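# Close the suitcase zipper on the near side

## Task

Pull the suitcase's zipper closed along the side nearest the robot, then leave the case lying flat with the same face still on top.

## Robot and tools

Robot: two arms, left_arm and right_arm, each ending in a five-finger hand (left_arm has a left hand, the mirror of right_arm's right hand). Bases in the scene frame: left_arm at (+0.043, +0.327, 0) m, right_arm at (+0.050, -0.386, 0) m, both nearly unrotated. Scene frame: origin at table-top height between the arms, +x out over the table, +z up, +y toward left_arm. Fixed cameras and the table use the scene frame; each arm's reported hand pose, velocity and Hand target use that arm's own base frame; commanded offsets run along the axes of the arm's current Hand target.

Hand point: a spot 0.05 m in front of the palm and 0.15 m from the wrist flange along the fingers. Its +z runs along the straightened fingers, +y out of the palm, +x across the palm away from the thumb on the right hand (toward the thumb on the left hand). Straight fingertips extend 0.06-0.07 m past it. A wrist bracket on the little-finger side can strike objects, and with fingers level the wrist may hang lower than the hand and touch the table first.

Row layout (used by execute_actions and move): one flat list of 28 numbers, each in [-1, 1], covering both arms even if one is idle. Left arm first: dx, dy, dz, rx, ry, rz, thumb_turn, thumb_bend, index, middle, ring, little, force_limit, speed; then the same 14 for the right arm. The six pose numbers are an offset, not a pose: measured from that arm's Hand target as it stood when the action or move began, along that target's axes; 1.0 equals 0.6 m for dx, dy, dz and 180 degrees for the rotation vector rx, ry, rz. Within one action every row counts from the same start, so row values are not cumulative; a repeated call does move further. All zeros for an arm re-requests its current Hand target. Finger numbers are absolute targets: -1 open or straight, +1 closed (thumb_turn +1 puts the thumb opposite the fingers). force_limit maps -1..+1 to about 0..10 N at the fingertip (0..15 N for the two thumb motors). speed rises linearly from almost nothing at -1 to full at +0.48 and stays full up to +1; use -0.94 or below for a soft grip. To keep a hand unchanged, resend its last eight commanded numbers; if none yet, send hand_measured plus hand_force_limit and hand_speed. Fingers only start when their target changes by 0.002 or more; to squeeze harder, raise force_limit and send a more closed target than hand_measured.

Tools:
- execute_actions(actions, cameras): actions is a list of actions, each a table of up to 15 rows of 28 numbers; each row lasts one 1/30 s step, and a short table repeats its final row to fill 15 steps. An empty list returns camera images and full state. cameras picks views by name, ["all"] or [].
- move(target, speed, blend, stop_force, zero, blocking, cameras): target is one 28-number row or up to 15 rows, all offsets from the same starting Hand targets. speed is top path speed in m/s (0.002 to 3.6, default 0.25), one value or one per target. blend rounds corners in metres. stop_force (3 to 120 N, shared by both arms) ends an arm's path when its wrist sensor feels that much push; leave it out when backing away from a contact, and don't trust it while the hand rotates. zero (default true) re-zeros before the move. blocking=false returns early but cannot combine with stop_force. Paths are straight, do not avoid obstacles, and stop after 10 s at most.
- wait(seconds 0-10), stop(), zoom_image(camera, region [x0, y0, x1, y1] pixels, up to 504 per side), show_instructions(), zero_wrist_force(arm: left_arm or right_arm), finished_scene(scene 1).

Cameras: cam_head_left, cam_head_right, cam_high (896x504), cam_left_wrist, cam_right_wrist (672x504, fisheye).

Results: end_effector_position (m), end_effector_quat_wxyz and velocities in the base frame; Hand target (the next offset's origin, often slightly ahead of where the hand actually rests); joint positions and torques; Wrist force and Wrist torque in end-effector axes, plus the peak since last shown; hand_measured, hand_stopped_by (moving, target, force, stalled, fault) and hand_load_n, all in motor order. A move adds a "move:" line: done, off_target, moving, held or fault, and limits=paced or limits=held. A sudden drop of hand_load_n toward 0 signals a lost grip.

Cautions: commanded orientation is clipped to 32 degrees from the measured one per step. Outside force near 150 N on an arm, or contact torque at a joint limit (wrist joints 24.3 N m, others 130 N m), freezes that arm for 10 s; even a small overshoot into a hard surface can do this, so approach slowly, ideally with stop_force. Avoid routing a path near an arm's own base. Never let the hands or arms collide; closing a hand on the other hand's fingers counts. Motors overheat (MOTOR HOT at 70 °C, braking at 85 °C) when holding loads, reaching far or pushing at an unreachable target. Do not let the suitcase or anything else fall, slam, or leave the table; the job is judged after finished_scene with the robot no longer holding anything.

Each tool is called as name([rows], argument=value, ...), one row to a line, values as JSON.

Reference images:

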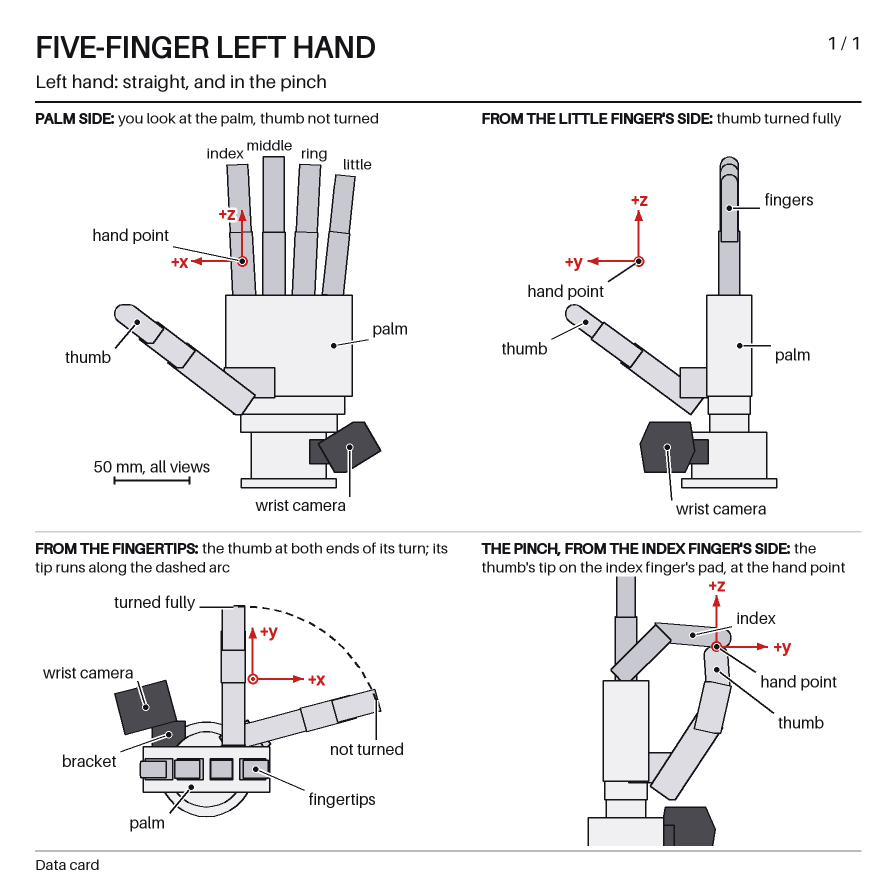

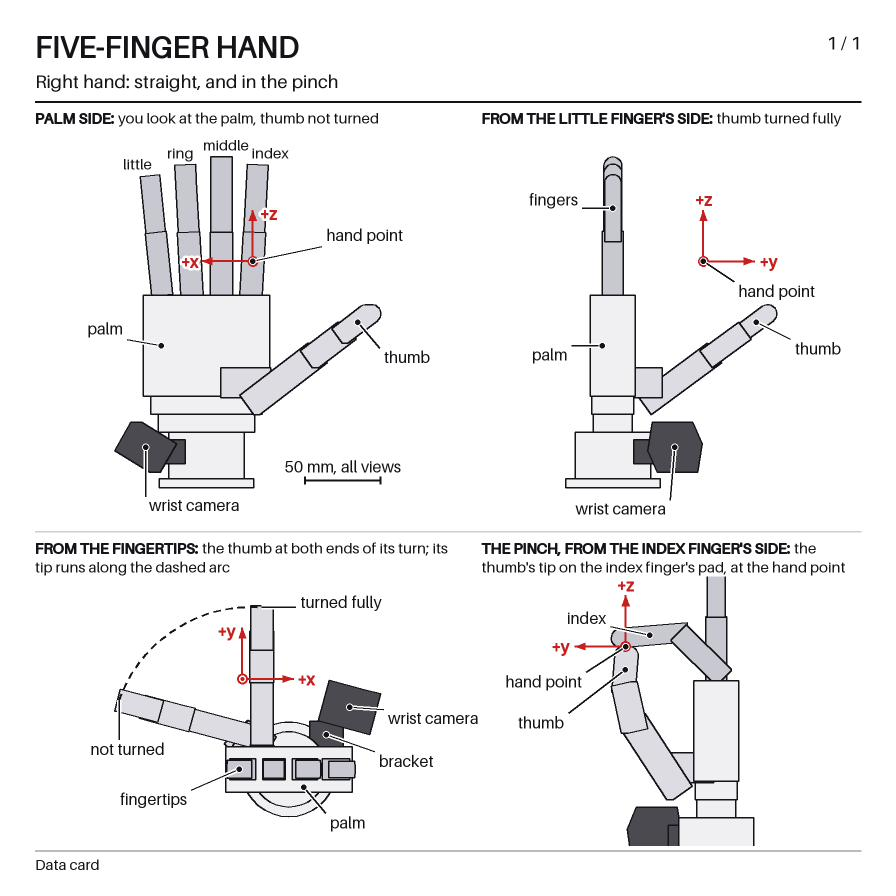

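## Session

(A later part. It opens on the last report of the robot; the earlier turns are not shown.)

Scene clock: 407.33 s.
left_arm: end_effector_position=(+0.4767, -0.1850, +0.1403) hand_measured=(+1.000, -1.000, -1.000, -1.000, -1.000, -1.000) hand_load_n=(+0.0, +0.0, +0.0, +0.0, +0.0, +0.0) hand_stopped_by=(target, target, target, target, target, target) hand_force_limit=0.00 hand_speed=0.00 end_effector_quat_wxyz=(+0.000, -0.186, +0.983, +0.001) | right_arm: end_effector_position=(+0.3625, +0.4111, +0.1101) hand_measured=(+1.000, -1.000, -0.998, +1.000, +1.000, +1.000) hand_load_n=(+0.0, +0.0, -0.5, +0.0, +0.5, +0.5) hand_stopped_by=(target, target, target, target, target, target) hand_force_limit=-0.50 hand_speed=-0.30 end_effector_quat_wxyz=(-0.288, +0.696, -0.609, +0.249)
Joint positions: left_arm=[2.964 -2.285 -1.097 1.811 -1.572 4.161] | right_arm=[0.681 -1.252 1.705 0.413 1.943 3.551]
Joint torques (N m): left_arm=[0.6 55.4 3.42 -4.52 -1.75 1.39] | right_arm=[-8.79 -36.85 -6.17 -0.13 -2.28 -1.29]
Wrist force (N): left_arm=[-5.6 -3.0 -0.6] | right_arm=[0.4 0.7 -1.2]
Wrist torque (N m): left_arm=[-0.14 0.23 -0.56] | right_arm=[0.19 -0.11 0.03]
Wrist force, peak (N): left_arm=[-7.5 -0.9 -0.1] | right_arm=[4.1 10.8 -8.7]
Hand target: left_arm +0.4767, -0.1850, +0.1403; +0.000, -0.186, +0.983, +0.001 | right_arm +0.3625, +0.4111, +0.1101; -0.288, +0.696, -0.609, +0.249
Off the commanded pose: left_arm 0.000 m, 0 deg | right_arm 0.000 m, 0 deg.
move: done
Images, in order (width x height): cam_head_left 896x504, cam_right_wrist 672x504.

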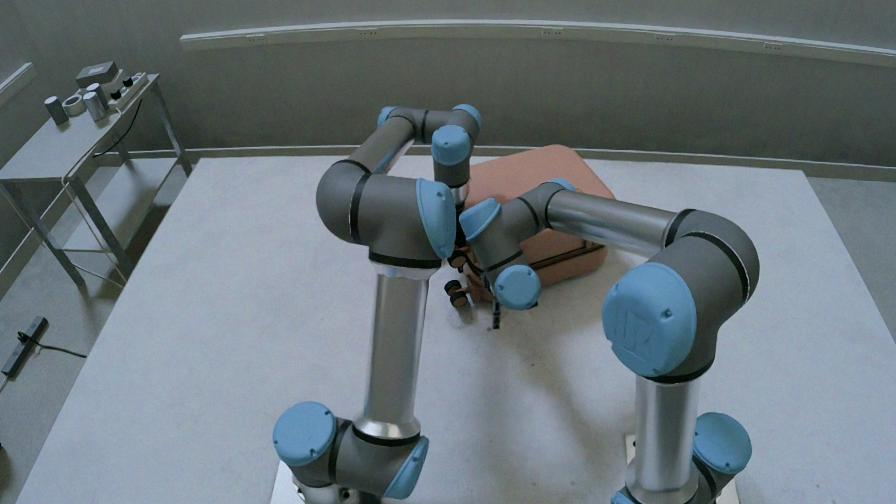

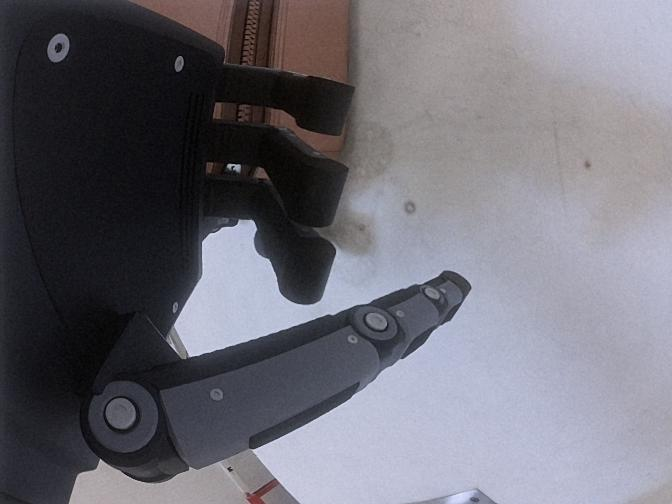

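move([
  [0,0,0,0,0,0, 1,-1,-1,-1,-1,-1,0,0, -0.0026,0.0099,-0.0099,0,0,0, 1,-1,-0.998,1,1,1,-0.5,-0.3],
  [0,0,0,0,0,0, 1,-1,-1,-1,-1,-1,0,0, 0.0169,0.0395,-0.0395,0,0,0, 1,-1,-0.998,1,1,1,-0.5,-0.3],
  [0,0,0,0,0,0, 1,-1,-1,-1,-1,-1,0,0, -0.0215,-0.0008,0.0008,0,0.1296,0.1296, 1,-1,-0.998,1,1,1,-0.5,-0.3],
], speed=0.1, blend=0.003, cameras=["cam_head_left","cam_high","cam_right_wrist"])

Scene clock: 411.90 s.
left_arm: end_effector_position=(+0.4767, -0.1850, +0.1403) hand_measured=(+1.000, -1.000, -1.000, -1.000, -1.000, -1.000) hand_load_n=(+0.0, +0.0, +0.0, -0.5, +0.0, +0.0) hand_stopped_by=(target, target, target, target, target, target) hand_force_limit=0.00 hand_speed=0.00 end_effector_quat_wxyz=(+0.000, -0.186, +0.983, +0.001) | right_arm: end_effector_position=(+0.3359, +0.4012, +0.1102) hand_measured=(+1.000, -1.000, -0.998, +1.000, +1.000, +1.000) hand_load_n=(+0.0, +0.0, +0.0, +0.0, +0.0, +0.0) hand_stopped_by=(target, target, target, target, target, target) hand_force_limit=-0.50 hand_speed=-0.30 end_effector_quat_wxyz=(-0.276, +0.666, -0.642, +0.263)
Joint positions: left_arm=[2.964 -2.285 -1.097 1.811 -1.572 4.161] | right_arm=[0.736 -1.271 1.742 0.448 2.038 3.68]
Joint torques (N m): left_arm=[-8.77 54.73 4.19 -4.56 -1.7 1.25] | right_arm=[-2.04 -32.64 -10.92 0.16 -2.27 -1.17]
Wrist force (N): left_arm=[-5.8 -3.1 -0.7] | right_arm=[1.1 0.9 -0.9]
Wrist torque (N m): left_arm=[-0.14 0.26 -0.56] | right_arm=[0.20 -0.19 0.12]
Wrist force, peak (N): left_arm=[-5.9 -3.3 -0.5] | right_arm=[1.5 1.4 -1.6]
Hand target: left_arm +0.4767, -0.1850, +0.1403; +0.000, -0.186, +0.983, +0.001 | right_arm +0.3359, +0.4012, +0.1102; -0.276, +0.666, -0.642, +0.263 (not the last commanded pose)
Off the commanded pose: left_arm 0.000 m, 0 deg | right_arm 0.034 m, 27 deg.
move: held (right_arm; a check stopped the path); path passed 2 of 3 targets; limits=held
pose unreachable (right arm): on one or more control steps of this call, first in action 0 (counted from 0), this arm could not follow its commanded pose, so it was not sent that pose on those steps. It may still have moved: this result reports where it is.
cause: moving toward the commanded pose would bring a part of the arm too close to another arm (a part of this arm just beyond joint 4 (wrist 1) and a part of the left arm just beyond its joint 2 (shoulder lift), at the place that arm is still heading or pushing toward).
Images, in order (width x height): cam_head_left 896x504, cam_high 896x504, cam_right_wrist 672x504.

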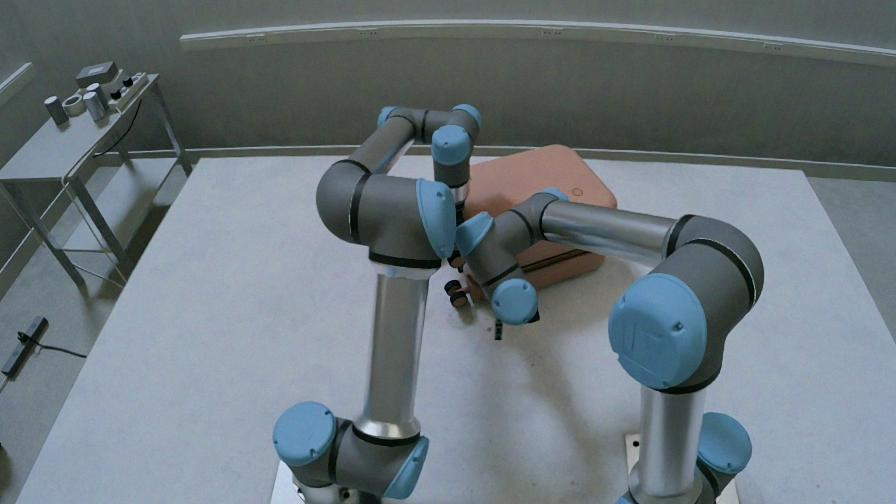

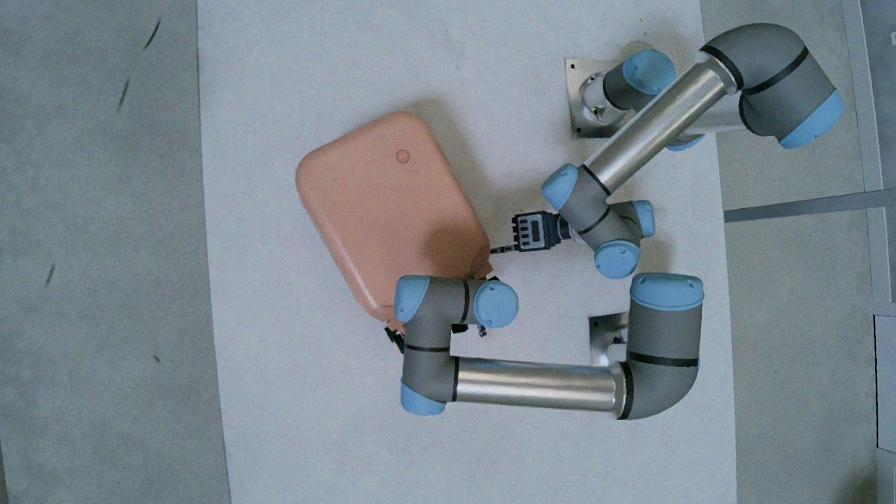

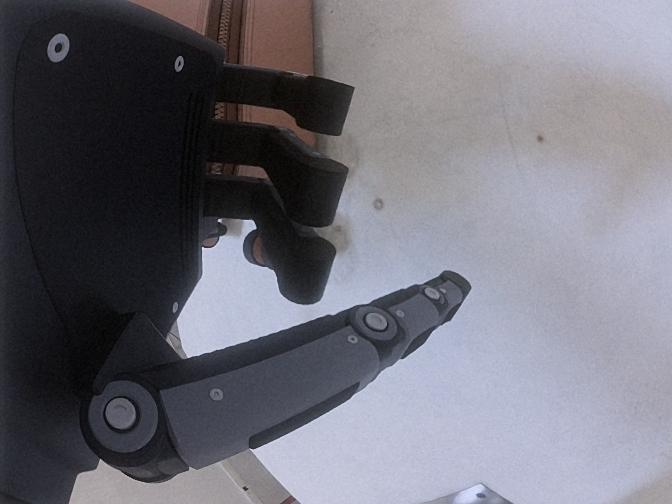

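move([
  [0,0,0,0,0,0, 1,-1,-1,-1,-1,-1,0,0, 0.2857,0.0528,-0.0998,0,0,0, 1,-1,-0.998,1,1,1,-0.5,-0.3],
  [0.075,-0.15,0,0,0,-0.111, 1,-1,-1,-1,-1,-1,0,0, 0.2857,0.0528,-0.0998,0,0,0, 1,-1,-0.998,1,1,1,-0.5,-0.3],
], speed=[0.15,0.06], stop_force=25, cameras=["cam_head_left","cam_high","cam_left_wrist"])

Scene clock: 423.57 s.
left_arm: end_effector_position=(+0.4676, -0.2852, +0.1402) hand_measured=(+1.000, -1.000, -1.000, -1.000, -1.000, -1.000) hand_load_n=(+0.0, -0.5, +0.0, +0.0, +0.0, +0.0) hand_stopped_by=(target, target, target, target, target, target) hand_force_limit=0.00 hand_speed=0.00 end_effector_quat_wxyz=(+0.001, -0.353, +0.935, +0.000) | right_arm: end_effector_position=(+0.2779, +0.2273, +0.1297) hand_measured=(+1.000, -1.000, -0.998, +1.000, +1.000, +1.000) hand_load_n=(+0.0, +0.0, +0.0, +0.0, +0.5, +0.0) hand_stopped_by=(target, target, target, target, target, target) hand_force_limit=-0.50 hand_speed=-0.30 end_effector_quat_wxyz=(-0.276, +0.666, -0.642, +0.263)
Joint positions: left_arm=[2.831 -2.395 -0.901 1.726 -1.572 3.679] | right_arm=[0.329 -1.775 2.196 0.389 1.771 3.353]
Joint torques (N m): left_arm=[11.76 57.98 3.44 -1.14 -1.43 -1.45] | right_arm=[-8.34 -16.66 -9.55 -0.3 -2.33 -1.28]
Wrist force (N): left_arm=[-2.2 -0.3 -1.6] | right_arm=[0.7 0.8 -0.6]
Wrist torque (N m): left_arm=[0.01 0.13 -0.41] | right_arm=[0.20 -0.15 0.05]
Wrist force, peak (N): left_arm=[-1.8 8.2 0.9] | right_arm=[1.9 1.3 -1.4]
Hand target: left_arm +0.4676, -0.2852, +0.1402; +0.001, -0.353, +0.935, +0.000 | right_arm +0.2779, +0.2273, +0.1297; -0.276, +0.666, -0.642, +0.263
Off the commanded pose: left_arm 0.000 m, 0 deg | right_arm 0.000 m, 0 deg.
move: done
Images, in order (width x height): cam_head_left 896x504, cam_high 896x504, cam_left_wrist 672x504.

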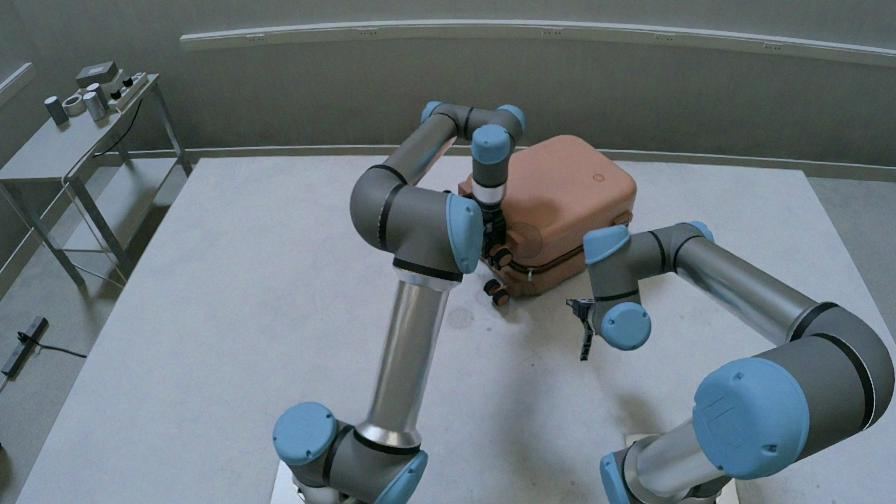

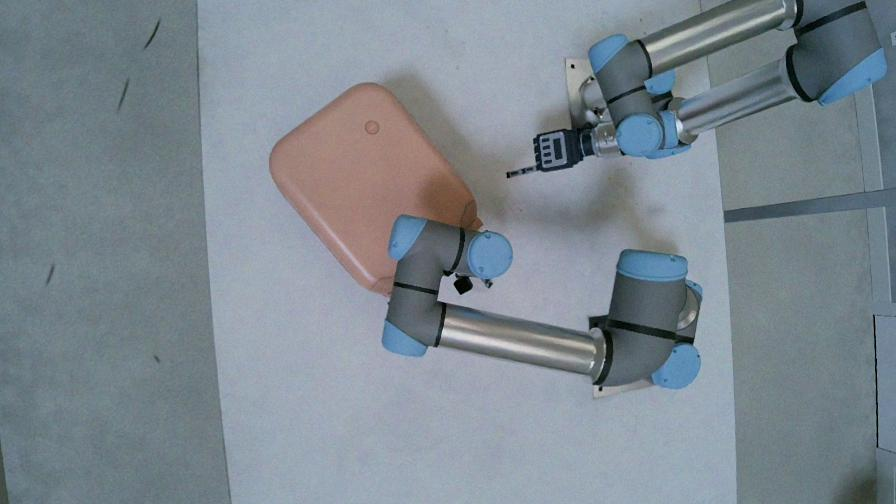

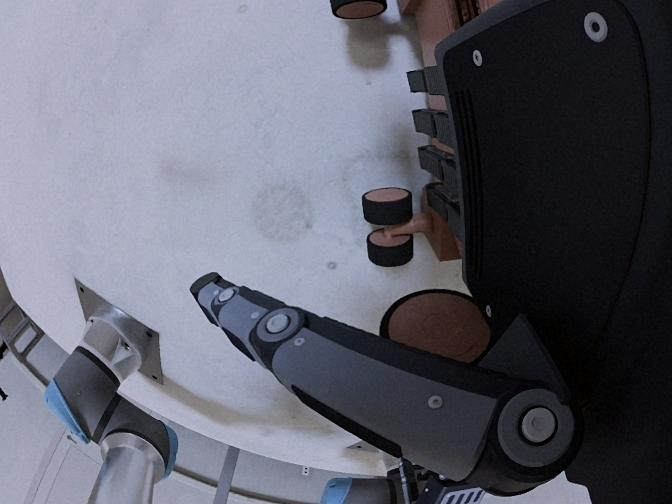

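zoom_image(camera="cam_high", region=[250, 60, 520, 320])

zoom_image(camera="cam_head_left", region=[480, 230, 600, 310])

Scaled by 1.867 from the camera's 896x504 image, which has a finer 1280x720 frame.

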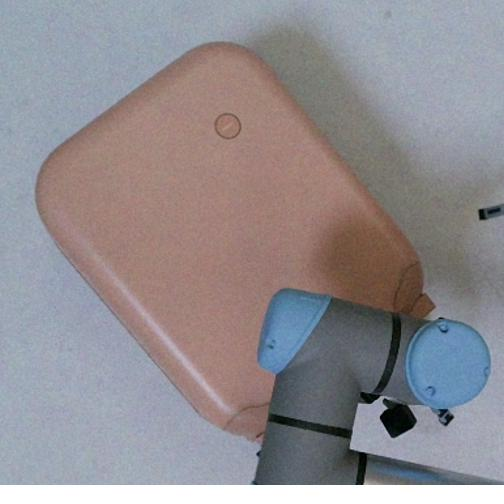

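Scaled by 4.200 from the camera's 896x504 image, which has a finer 1280x720 frame.

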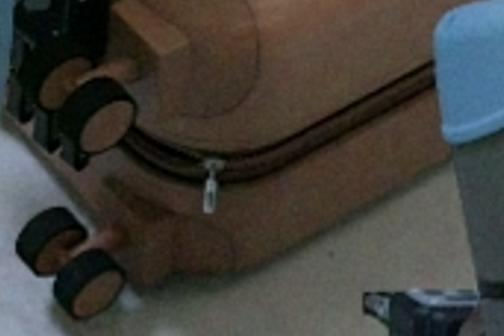

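zoom_image(camera="cam_head_left", region=[505, 250, 555, 285])

zoom_image(camera="cam_left_wrist", region=[360, 0, 500, 120])

Scaled by 10.080 from the camera's 896x504 image, which has a finer 1280x720 frame.

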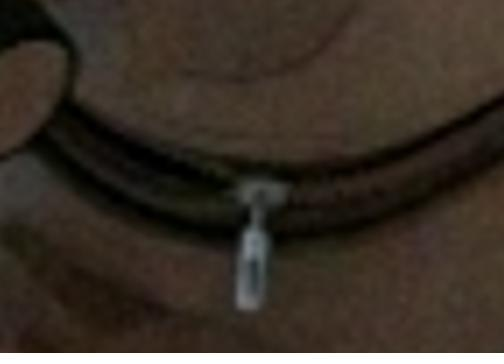

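Scaled by 3.600 from the camera's 672x504 image, which has a finer 960x720 frame.

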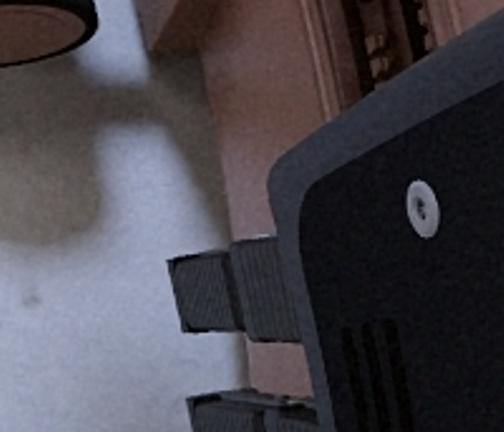

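move([
  [0,0.01,0,0,0,0.033, 1,-1,-1,-1,-1,-1,0,0, 0,0,0,0,0,0, 1,-1,-0.998,1,1,1,-0.5,-0.3],
  [0.02,-0.03,0,0,0,0.033, 1,-1,-1,-1,-1,-1,0,0, 0,0,0,0,0,0, 1,-1,-0.998,1,1,1,-0.5,-0.3],
], speed=0.03, stop_force=8, cameras=["cam_left_wrist","cam_high","cam_head_left"])

Scene clock: 429.60 s.
left_arm: end_effector_position=(+0.4676, -0.2955, +0.1402) hand_measured=(+1.000, -1.000, -1.000, -1.000, -1.000, -1.000) hand_load_n=(+0.0, +0.0, +0.0, +0.0, +0.0, +0.0) hand_stopped_by=(target, target, target, target, target, target) hand_force_limit=0.00 hand_speed=0.00 end_effector_quat_wxyz=(+0.001, -0.304, +0.953, +0.000) | right_arm: end_effector_position=(+0.2779, +0.2273, +0.1297) hand_measured=(+1.000, -1.000, -0.998, +1.000, +1.000, +1.000) hand_load_n=(+0.0, +0.0, +0.0, +0.0, +0.0, +0.0) hand_stopped_by=(target, target, target, target, target, target) hand_force_limit=-0.50 hand_speed=-0.30 end_effector_quat_wxyz=(-0.276, +0.666, -0.642, +0.263)
Joint positions: left_arm=[2.803 -2.414 -0.868 1.711 -1.572 3.755] | right_arm=[0.329 -1.775 2.196 0.389 1.771 3.353]
Joint torques (N m): left_arm=[12.38 49.36 31.4 -4.29 0.03 -1.91] | right_arm=[-7.53 -16.55 -9.46 -0.04 -2.24 -1.2]
Wrist force (N): left_arm=[-0.9 -0.2 -0.7] | right_arm=[0.6 0.8 -0.8]
Wrist torque (N m): left_arm=[-0.04 0.06 -0.36] | right_arm=[0.21 -0.13 0.05]
Wrist force, peak (N): left_arm=[-2.6 8.1 -4.5] | right_arm=[1.0 1.2 -0.8]
Hand target: left_arm +0.4676, -0.2955, +0.1402; +0.001, -0.304, +0.953, +0.000 (not the last commanded pose) | right_arm +0.2779, +0.2273, +0.1297; -0.276, +0.666, -0.642, +0.263
Off the commanded pose: left_arm 0.012 m, 0 deg | right_arm 0.000 m, 0 deg.
move: contact (left_arm); path passed 1 of 2 targets
Images, in order (width x height): cam_head_left 896x504, cam_high 896x504, cam_left_wrist 672x504.

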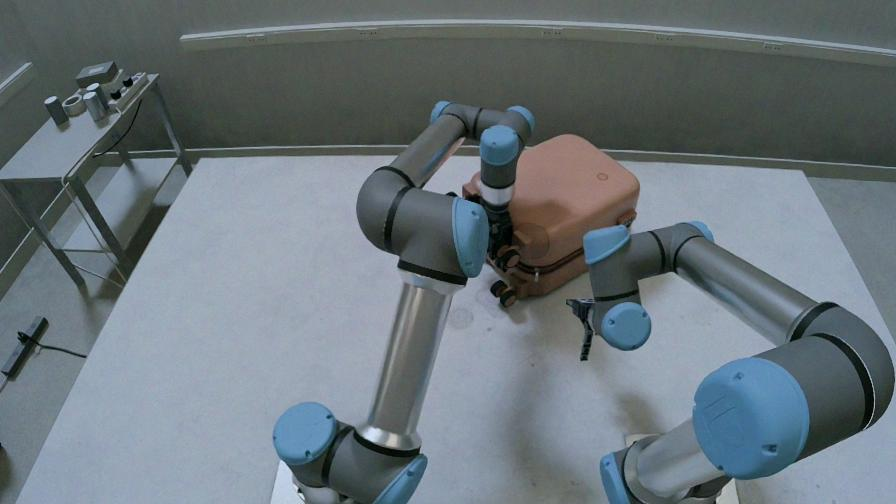

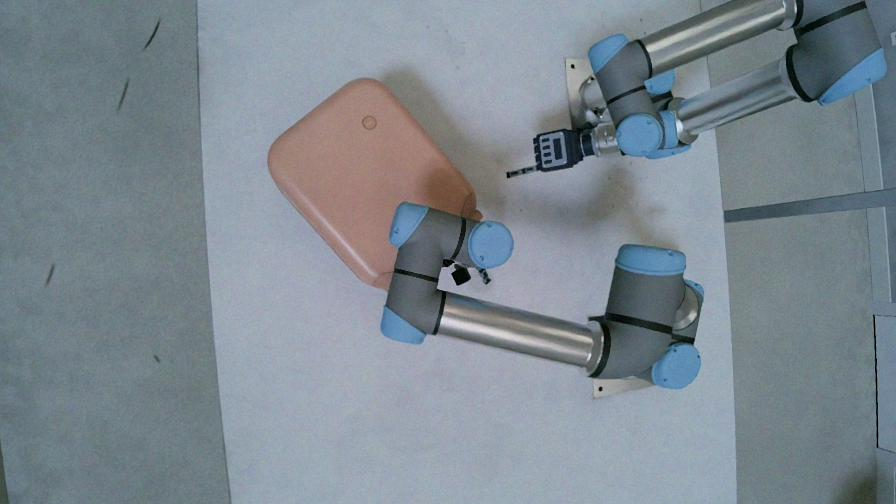

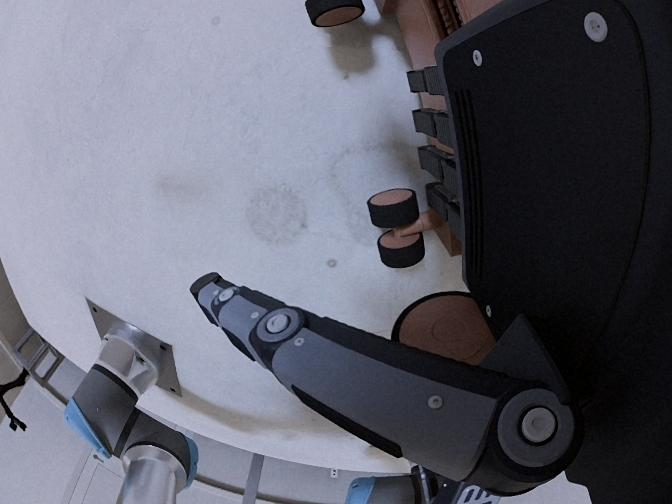

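zoom_image(camera="cam_high", region=[250, 60, 520, 320])

zoom_image(camera="cam_head_left", region=[480, 230, 600, 310])

zoom_image(camera="cam_left_wrist", region=[360, 0, 500, 120])

Scaled by 1.867 from the camera's 896x504 image, which has a finer 1280x720 frame.

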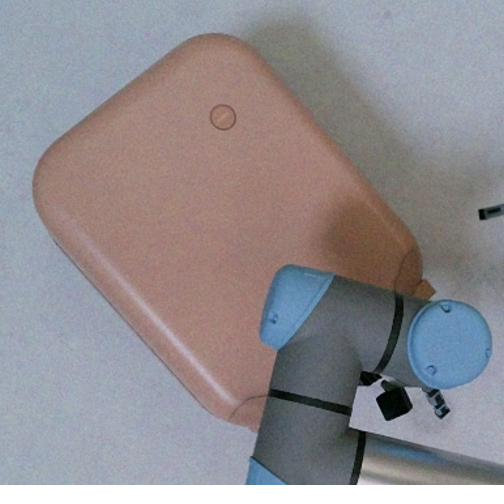

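Scaled by 4.200 from the camera's 896x504 image, which has a finer 1280x720 frame.

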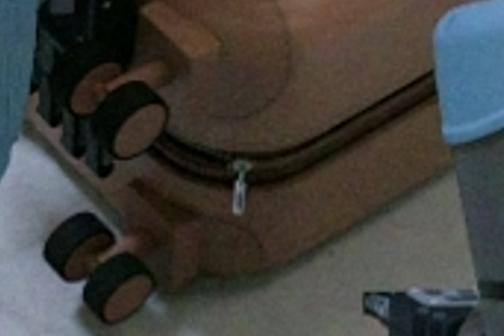

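Scaled by 3.600 from the camera's 672x504 image, which has a finer 960x720 frame.

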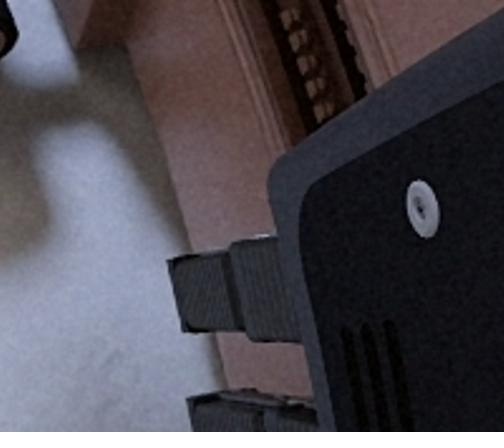

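move(target=[0,0,0,0,0,0, 1,-1,-1,-1,-1,-1,0,0, -0.0950,-0.0862,0.1325,0,0.0880,0.0880, 1,-1,-0.998,1,1,1,-0.5,-0.3], speed=0.1, cameras=["cam_head_left","cam_high","cam_right_wrist"])

Scene clock: 433.97 s.
left_arm: end_effector_position=(+0.4676, -0.2955, +0.1402) hand_measured=(+1.000, -1.000, -1.000, -1.000, -1.000, -1.000) hand_load_n=(+0.0, +0.0, +0.0, +0.0, +0.0, +0.0) hand_stopped_by=(target, target, target, target, target, target) hand_force_limit=0.00 hand_speed=0.00 end_effector_quat_wxyz=(+0.001, -0.304, +0.953, +0.000) | right_arm: end_effector_position=(+0.3683, +0.2880, +0.1100) hand_measured=(+1.000, -1.000, -0.998, +1.000, +1.000, +1.000) hand_load_n=(+0.0, +0.0, +0.0, +0.0, +0.0, +0.0) hand_stopped_by=(target, target, target, target, target, target) hand_force_limit=-0.50 hand_speed=-0.30 end_effector_quat_wxyz=(+0.219, -0.529, +0.759, -0.311)
Joint positions: left_arm=[2.803 -2.414 -0.868 1.711 -1.572 3.755] | right_arm=[0.564 -1.326 1.841 0.512 2.162 3.889]
Joint torques (N m): left_arm=[12.06 36.12 31.54 -4.34 -1.9 -1.83] | right_arm=[-7.43 -23.48 -9.47 1.27 -1.79 0.97]
Wrist force (N): left_arm=[-0.9 0.0 -0.9] | right_arm=[0.8 0.7 -0.5]
Wrist torque (N m): left_arm=[0.01 0.04 -0.36] | right_arm=[0.17 -0.16 0.14]
Wrist force, peak (N): left_arm=[-1.0 -0.2 -1.1] | right_arm=[1.3 1.0 -1.3]
Hand target: left_arm +0.4676, -0.2955, +0.1402; +0.001, -0.304, +0.953, +0.000 | right_arm +0.3683, +0.2879, +0.1100; +0.218, -0.529, +0.759, -0.311
Off the commanded pose: left_arm 0.000 m, 0 deg | right_arm 0.000 m, 0 deg.
move: done
Images, in order (width x height): cam_head_left 896x504, cam_high 896x504, cam_right_wrist 672x504.

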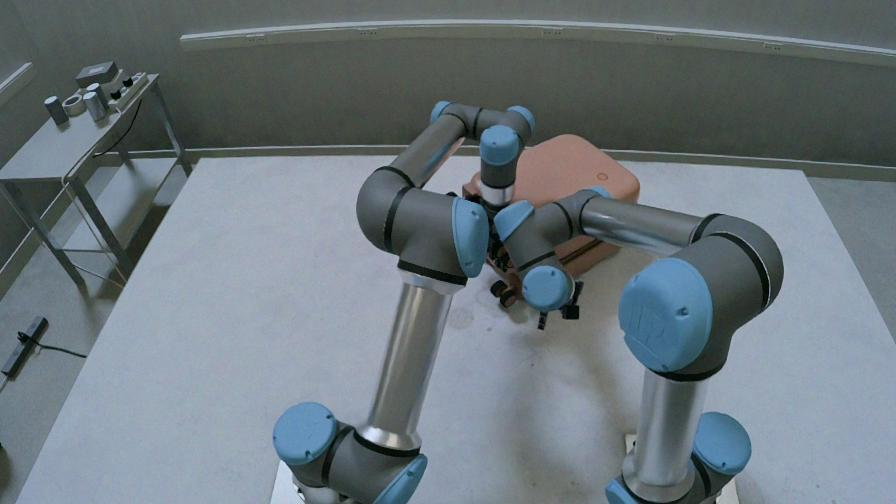

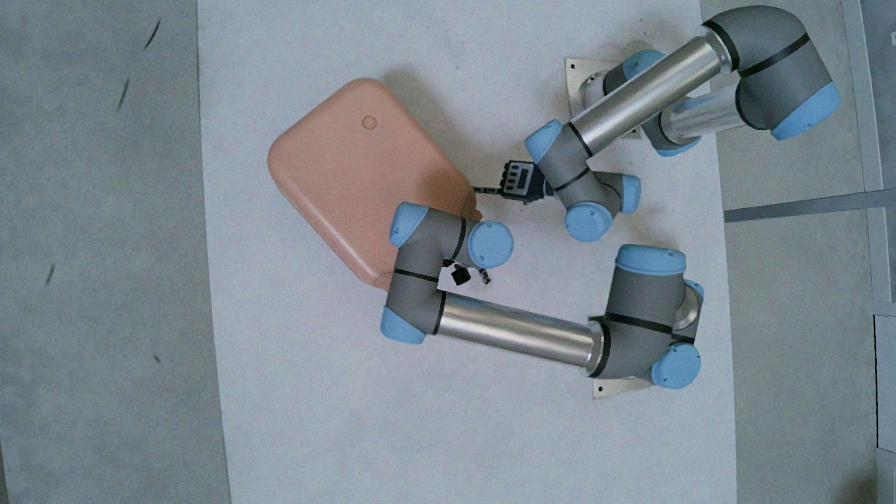

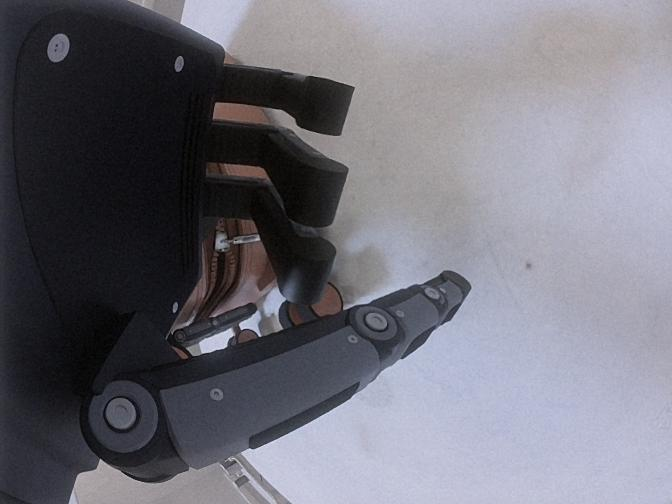

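zoom_image(camera="cam_right_wrist", region=[180, 160, 320, 360])

zoom_image(camera="cam_head_left", region=[490, 230, 590, 310])

zoom_image(camera="cam_high", region=[430, 150, 560, 250])

Scaled by 2.520 from the camera's 672x504 image, which has a finer 960x720 frame.

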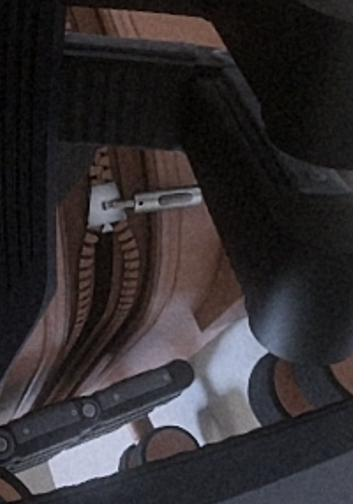

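Scaled by 5.040 from the camera's 896x504 image, which has a finer 1280x720 frame.

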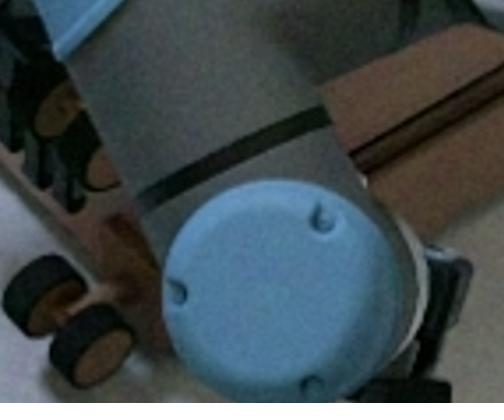

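Scaled by 3.877 from the camera's 896x504 image, which has a finer 1280x720 frame.

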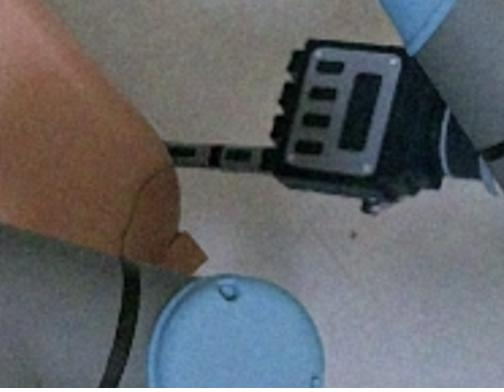

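move(target=[0,0,0,0,0,0, 1,-1,-1,-1,-1,-1,0,0, -0.0636,-0.0281,0.0281,0,0,0, 1,-1,-0.998,1,1,1,-0.5,-0.3], speed=0.025, stop_force=3)

Scene clock: 436.83 s.
left_arm: end_effector_position=(+0.4676, -0.2955, +0.1402) hand_measured=(+1.000, -1.000, -1.000, -1.000, -1.000, -1.000) hand_load_n=(+0.0, +0.0, +0.5, +0.0, +0.0, +0.0) hand_stopped_by=(target, target, target, target, target, target) hand_force_limit=0.00 hand_speed=0.00 end_effector_quat_wxyz=(+0.001, -0.304, +0.953, +0.000) | right_arm: end_effector_position=(+0.3879, +0.3031, +0.1099) hand_measured=(+1.000, -1.000, -0.998, +1.000, +1.000, +1.000) hand_load_n=(+0.0, +0.0, -2.5, +0.0, +0.0, +0.0) hand_stopped_by=(target, target, target, target, target, target) hand_force_limit=-0.50 hand_speed=-0.30 end_effector_quat_wxyz=(+0.218, -0.529, +0.759, -0.311)
Joint positions: left_arm=[2.803 -2.414 -0.868 1.711 -1.572 3.755] | right_arm=[0.57 -1.271 1.769 0.533 2.165 3.895]
Joint torques (N m): left_arm=[11.76 36.02 31.38 -4.36 -1.92 -1.74] | right_arm=[-9.1 -21.63 -24.89 2.43 -1.85 -1.25]
Wrist force (N): left_arm=[-0.8 -0.5 -0.9] | right_arm=[1.4 2.5 -2.2]
Wrist torque (N m): left_arm=[-0.07 0.04 -0.34] | right_arm=[0.24 -0.07 0.10]
Wrist force, peak (N): left_arm=[-1.2 -0.3 -0.7] | right_arm=[5.5 3.7 -3.8]
Hand target: left_arm +0.4676, -0.2955, +0.1402; +0.001, -0.304, +0.953, +0.000 | right_arm +0.3879, +0.3031, +0.1099; +0.218, -0.529, +0.759, -0.311 (not the last commanded pose)
Off the commanded pose: left_arm 0.000 m, 0 deg | right_arm 0.020 m, 0 deg.
move: contact (right_arm)

move([
  [0,0,0,0,0,0, 1,-1,-1,-1,-1,-1,0,0, 0.0113,0.0050,-0.0050,0,0,0, 1,-1,-0.998,1,1,1,-0.5,-0.3],
  [0,0,0,0,0,0, 1,-1,-1,-1,-1,-1,0,0, 0.0401,-0.0143,0.0143,0,0,0, 1,-1,-0.998,1,1,1,-0.5,-0.3],
  [0,0,0,0,0,0, 1,-1,-1,-1,-1,-1,0,0, 0.0033,-0.0305,0.0305,0,0,0, 1,-1,-0.998,1,1,1,-0.5,-0.3],
], speed=[0.04,0.04,0.02], stop_force=3, blend=0.002)

Scene clock: 439.97 s.
left_arm: end_effector_position=(+0.4676, -0.2955, +0.1402) hand_measured=(+1.000, -1.000, -1.000, -1.000, -1.000, -1.000) hand_load_n=(+0.0, -0.5, +0.0, +0.0, +0.0, +0.0) hand_stopped_by=(target, target, target, target, target, target) hand_force_limit=0.00 hand_speed=0.00 end_effector_quat_wxyz=(+0.001, -0.304, +0.953, +0.000) | right_arm: end_effector_position=(+0.3992, +0.2827, +0.1098) hand_measured=(+1.000, -1.000, -0.998, +1.000, +1.000, +1.000) hand_load_n=(+0.0, +0.0, -2.0, +0.5, +0.0, +0.0) hand_stopped_by=(target, target, target, target, target, target) hand_force_limit=-0.50 hand_speed=-0.30 end_effector_quat_wxyz=(+0.218, -0.529, +0.759, -0.311)
Joint positions: left_arm=[2.803 -2.414 -0.868 1.711 -1.572 3.755] | right_arm=[0.508 -1.297 1.796 0.498 2.133 3.833]
Joint torques (N m): left_arm=[11.9 36.8 31.42 -4.35 -1.92 -1.8] | right_arm=[-8.4 -27.28 -14.46 2.13 -1.91 -1.21]
Wrist force (N): left_arm=[-1.0 -0.2 -0.7] | right_arm=[1.9 2.3 -2.2]
Wrist torque (N m): left_arm=[-0.04 0.05 -0.36] | right_arm=[0.23 -0.10 0.13]
Wrist force, peak (N): left_arm=[-1.1 -0.4 -1.0] | right_arm=[6.4 3.6 -4.8]
Hand target: left_arm +0.4676, -0.2955, +0.1402; +0.001, -0.304, +0.953, +0.000 | right_arm +0.3992, +0.2827, +0.1098; +0.218, -0.529, +0.759, -0.311 (not the last commanded pose)
Off the commanded pose: left_arm 0.000 m, 0 deg | right_arm 0.016 m, 0 deg.
move: contact (right_arm); path passed 2 of 3 targets

move([
  [0,0,0,0,0,0, 1,-1,-1,-1,-1,-1,0,0, -0.0131,0.0117,-0.0117,0,0,0, 1,-1,-0.998,1,1,1,-0.5,-0.3],
  [0,0,0,0,0,0, 1,-1,-1,-1,-1,-1,0,0, -0.0258,0.0206,-0.0206,0,0,0, 1,-1,-0.998,1,1,1,-0.5,-0.3],
  [0,0,0,0,0,0, 1,-1,-1,-1,-1,-1,0,0, -0.0365,0.0261,-0.0261,0,0,0, 1,-1,-0.998,1,1,1,-0.5,-0.3],
  [0,0,0,0,0,0, 1,-1,-1,-1,-1,-1,0,0, -0.0478,0.0310,-0.0310,0,0,0, 1,-1,-0.998,1,1,1,-0.5,-0.3],
  [0,0,0,0,0,0, 1,-1,-1,-1,-1,-1,0,0, -0.0600,0.0350,-0.0350,0,0,0, 1,-1,-0.998,1,1,1,-0.5,-0.3],
  [0,0,0,0,0,0, 1,-1,-1,-1,-1,-1,0,0, -0.0726,0.0381,-0.0381,0,0,0, 1,-1,-0.998,1,1,1,-0.5,-0.3],
  [0,0,0,0,0,0, 1,-1,-1,-1,-1,-1,0,0, -0.0855,0.0402,-0.0402,0,0,0, 1,-1,-0.998,1,1,1,-0.5,-0.3],
], speed=0.02, stop_force=16, blend=0.002, cameras=["cam_head_left","cam_high","cam_right_wrist"])

zoom_image(camera="cam_right_wrist", region=[180, 160, 320, 360])

Scene clock: 444.80 s.
left_arm: end_effector_position=(+0.4676, -0.2955, +0.1402) hand_measured=(+1.000, -1.000, -1.000, -1.000, -1.000, -1.000) hand_load_n=(+0.0, +0.0, +0.0, +0.0, +0.0, +0.0) hand_stopped_by=(target, target, target, target, target, target) hand_force_limit=0.00 hand_speed=0.00 end_effector_quat_wxyz=(+0.001, -0.304, +0.953, +0.000) | right_arm: end_effector_position=(+0.3838, +0.3268, +0.1100) hand_measured=(+1.000, -1.000, -0.998, +1.000, +1.000, +1.000) hand_load_n=(+0.0, +0.0, +1.0, +0.0, +0.0, +0.0) hand_stopped_by=(target, target, target, target, target, target) hand_force_limit=-0.50 hand_speed=-0.30 end_effector_quat_wxyz=(+0.218, -0.529, +0.759, -0.312)
Joint positions: left_arm=[2.803 -2.414 -0.868 1.711 -1.572 3.755] | right_arm=[0.626 -1.228 1.716 0.575 2.193 3.954]
Joint torques (N m): left_arm=[-12.26 36.64 30.83 -2.83 5.06 -1.84] | right_arm=[3.39 -35.72 -12.97 -0.27 -5.11 1.52]
Wrist force (N): left_arm=[-13.2 9.0 -0.3] | right_arm=[15.5 0.6 0.4]
Wrist torque (N m): left_arm=[0.35 0.57 -0.89] | right_arm=[0.19 0.82 1.12]
Wrist force, peak (N): left_arm=[-13.2 9.0 -0.3] | right_arm=[18.8 -0.4 1.4]
Hand target: left_arm +0.4676, -0.2955, +0.1402; +0.001, -0.304, +0.953, +0.000 | right_arm +0.3838, +0.3268, +0.1100; +0.218, -0.529, +0.759, -0.312 (not the last commanded pose)
Off the commanded pose: left_arm 0.000 m, 0 deg | right_arm 0.016 m, 0 deg.
move: contact (right_arm); path passed 4 of 7 targets
Images, in order (width x height): cam_head_left 896x504, cam_high 896x504, cam_right_wrist 672x504.

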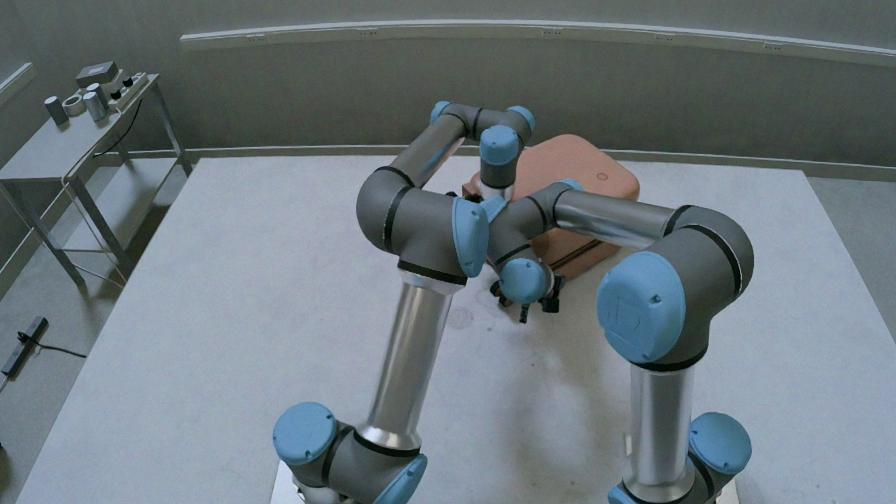

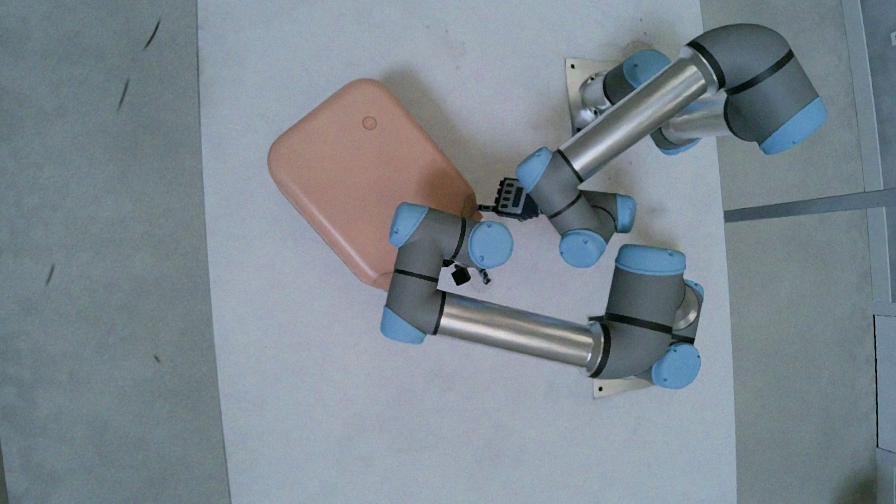

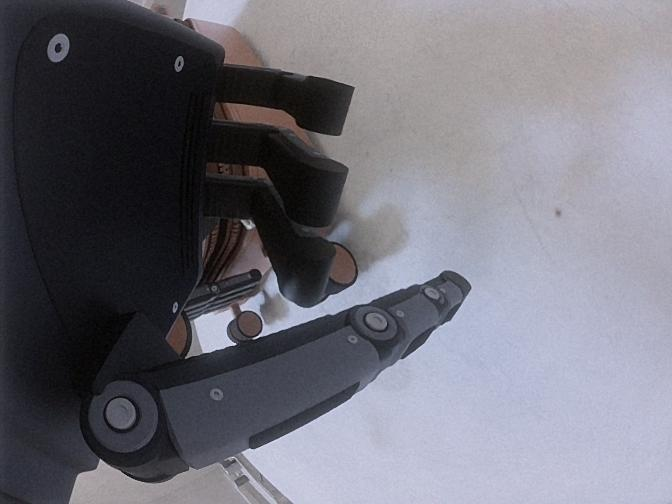

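Scaled by 2.520 from the camera's 672x504 image, which has a finer 960x720 frame.

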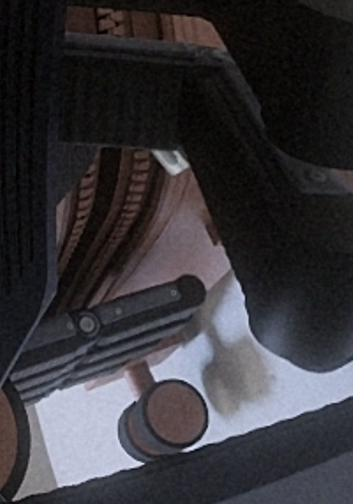

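move([
  [0,0,0,0,0,0, 1,-1,-1,-1,-1,-1,0,0, -0.0121,0.0033,-0.0033,0,0,0, 1,-1,-0.998,1,1,1,-0.5,-0.3],
  [0,0,0,0,0,0, 1,-1,-1,-1,-1,-1,0,0, -0.0250,0.0054,-0.0054,0,0,0, 1,-1,-0.998,1,1,1,-0.5,-0.3],
  [0,0,0,0,0,0, 1,-1,-1,-1,-1,-1,0,0, -0.0382,0.0065,-0.0065,0,0,0, 1,-1,-0.998,1,1,1,-0.5,-0.3],
  [0,0,0,0,0,0, 1,-1,-1,-1,-1,-1,0,0, -0.0515,0.0067,-0.0067,0,0,0, 1,-1,-0.998,1,1,1,-0.5,-0.3],
], speed=0.015, stop_force=30, zero=false, blend=0.002, cameras=["cam_head_left","cam_right_wrist"])

zoom_image(camera="cam_right_wrist", region=[180, 160, 320, 360])

Scene clock: 448.87 s.
left_arm: end_effector_position=(+0.4676, -0.2955, +0.1402) hand_measured=(+1.000, -1.000, -1.000, -1.000, -1.000, -1.000) hand_load_n=(+0.0, +0.0, +0.0, +0.0, +0.0, +0.0) hand_stopped_by=(target, target, target, target, target, target) hand_force_limit=0.00 hand_speed=0.00 end_effector_quat_wxyz=(+0.001, -0.304, +0.953, +0.000) | right_arm: end_effector_position=(+0.3891, +0.3578, +0.1101) hand_measured=(+1.000, -1.000, -0.998, +1.000, +1.000, +1.000) hand_load_n=(+0.0, +0.0, +0.0, +0.0, +0.5, +0.0) hand_stopped_by=(target, target, target, target, target, target) hand_force_limit=-0.50 hand_speed=-0.30 end_effector_quat_wxyz=(+0.218, -0.529, +0.759, -0.312)
Joint positions: left_arm=[2.803 -2.414 -0.868 1.711 -1.572 3.755] | right_arm=[0.677 -1.158 1.624 0.632 2.217 4.011]
Joint torques (N m): left_arm=[5.94 36.51 29 -1.17 -1.45 -1.75] | right_arm=[-8.63 -39.08 -6.54 0.59 -1.49 -1.22]
Wrist force (N): left_arm=[-4.8 0.0 -1.3] | right_arm=[0.5 0.7 -1.2]
Wrist torque (N m): left_arm=[-0.02 0.22 -0.54] | right_arm=[0.22 -0.08 0.02]
Wrist force, peak (N): left_arm=[-13.1 8.7 -0.3] | right_arm=[16.3 -0.5 1.3]
Hand target: left_arm +0.4676, -0.2955, +0.1402; +0.001, -0.304, +0.953, +0.000 | right_arm +0.3891, +0.3578, +0.1101; +0.218, -0.529, +0.759, -0.312
Off the commanded pose: left_arm 0.000 m, 0 deg | right_arm 0.000 m, 0 deg.
move: done
Images, in order (width x height): cam_head_left 896x504, cam_right_wrist 672x504.

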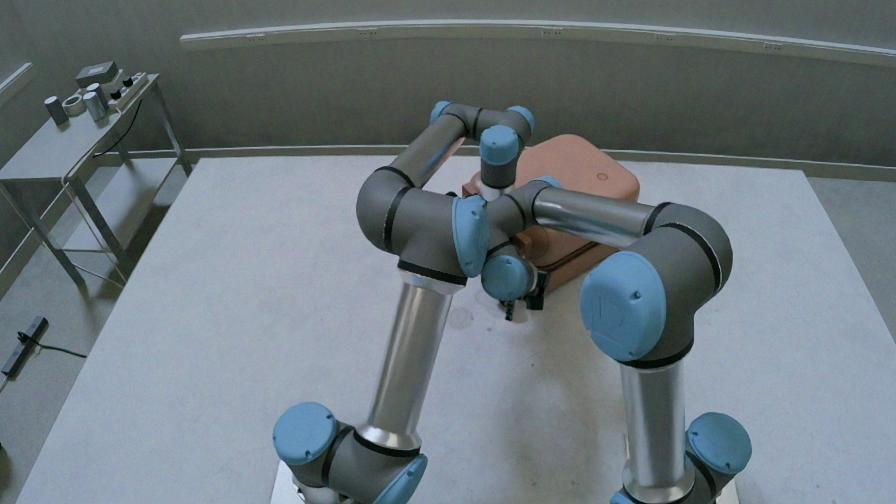

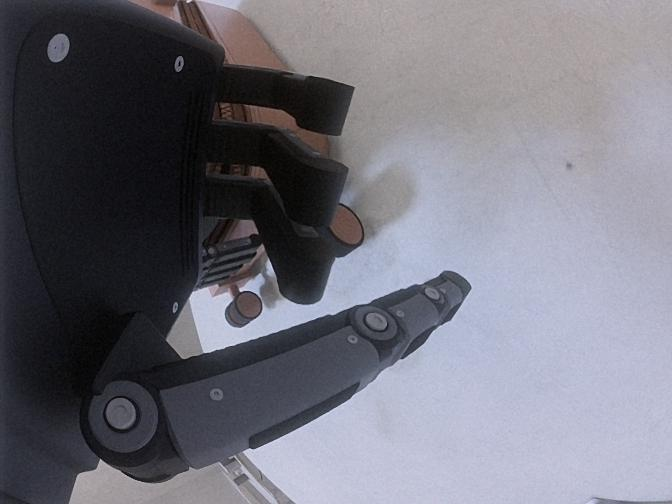

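Scaled by 2.520 from the camera's 672x504 image, which has a finer 960x720 frame.

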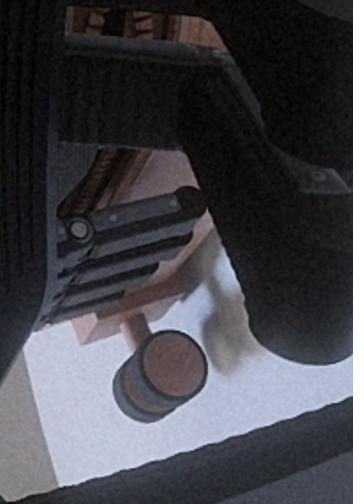

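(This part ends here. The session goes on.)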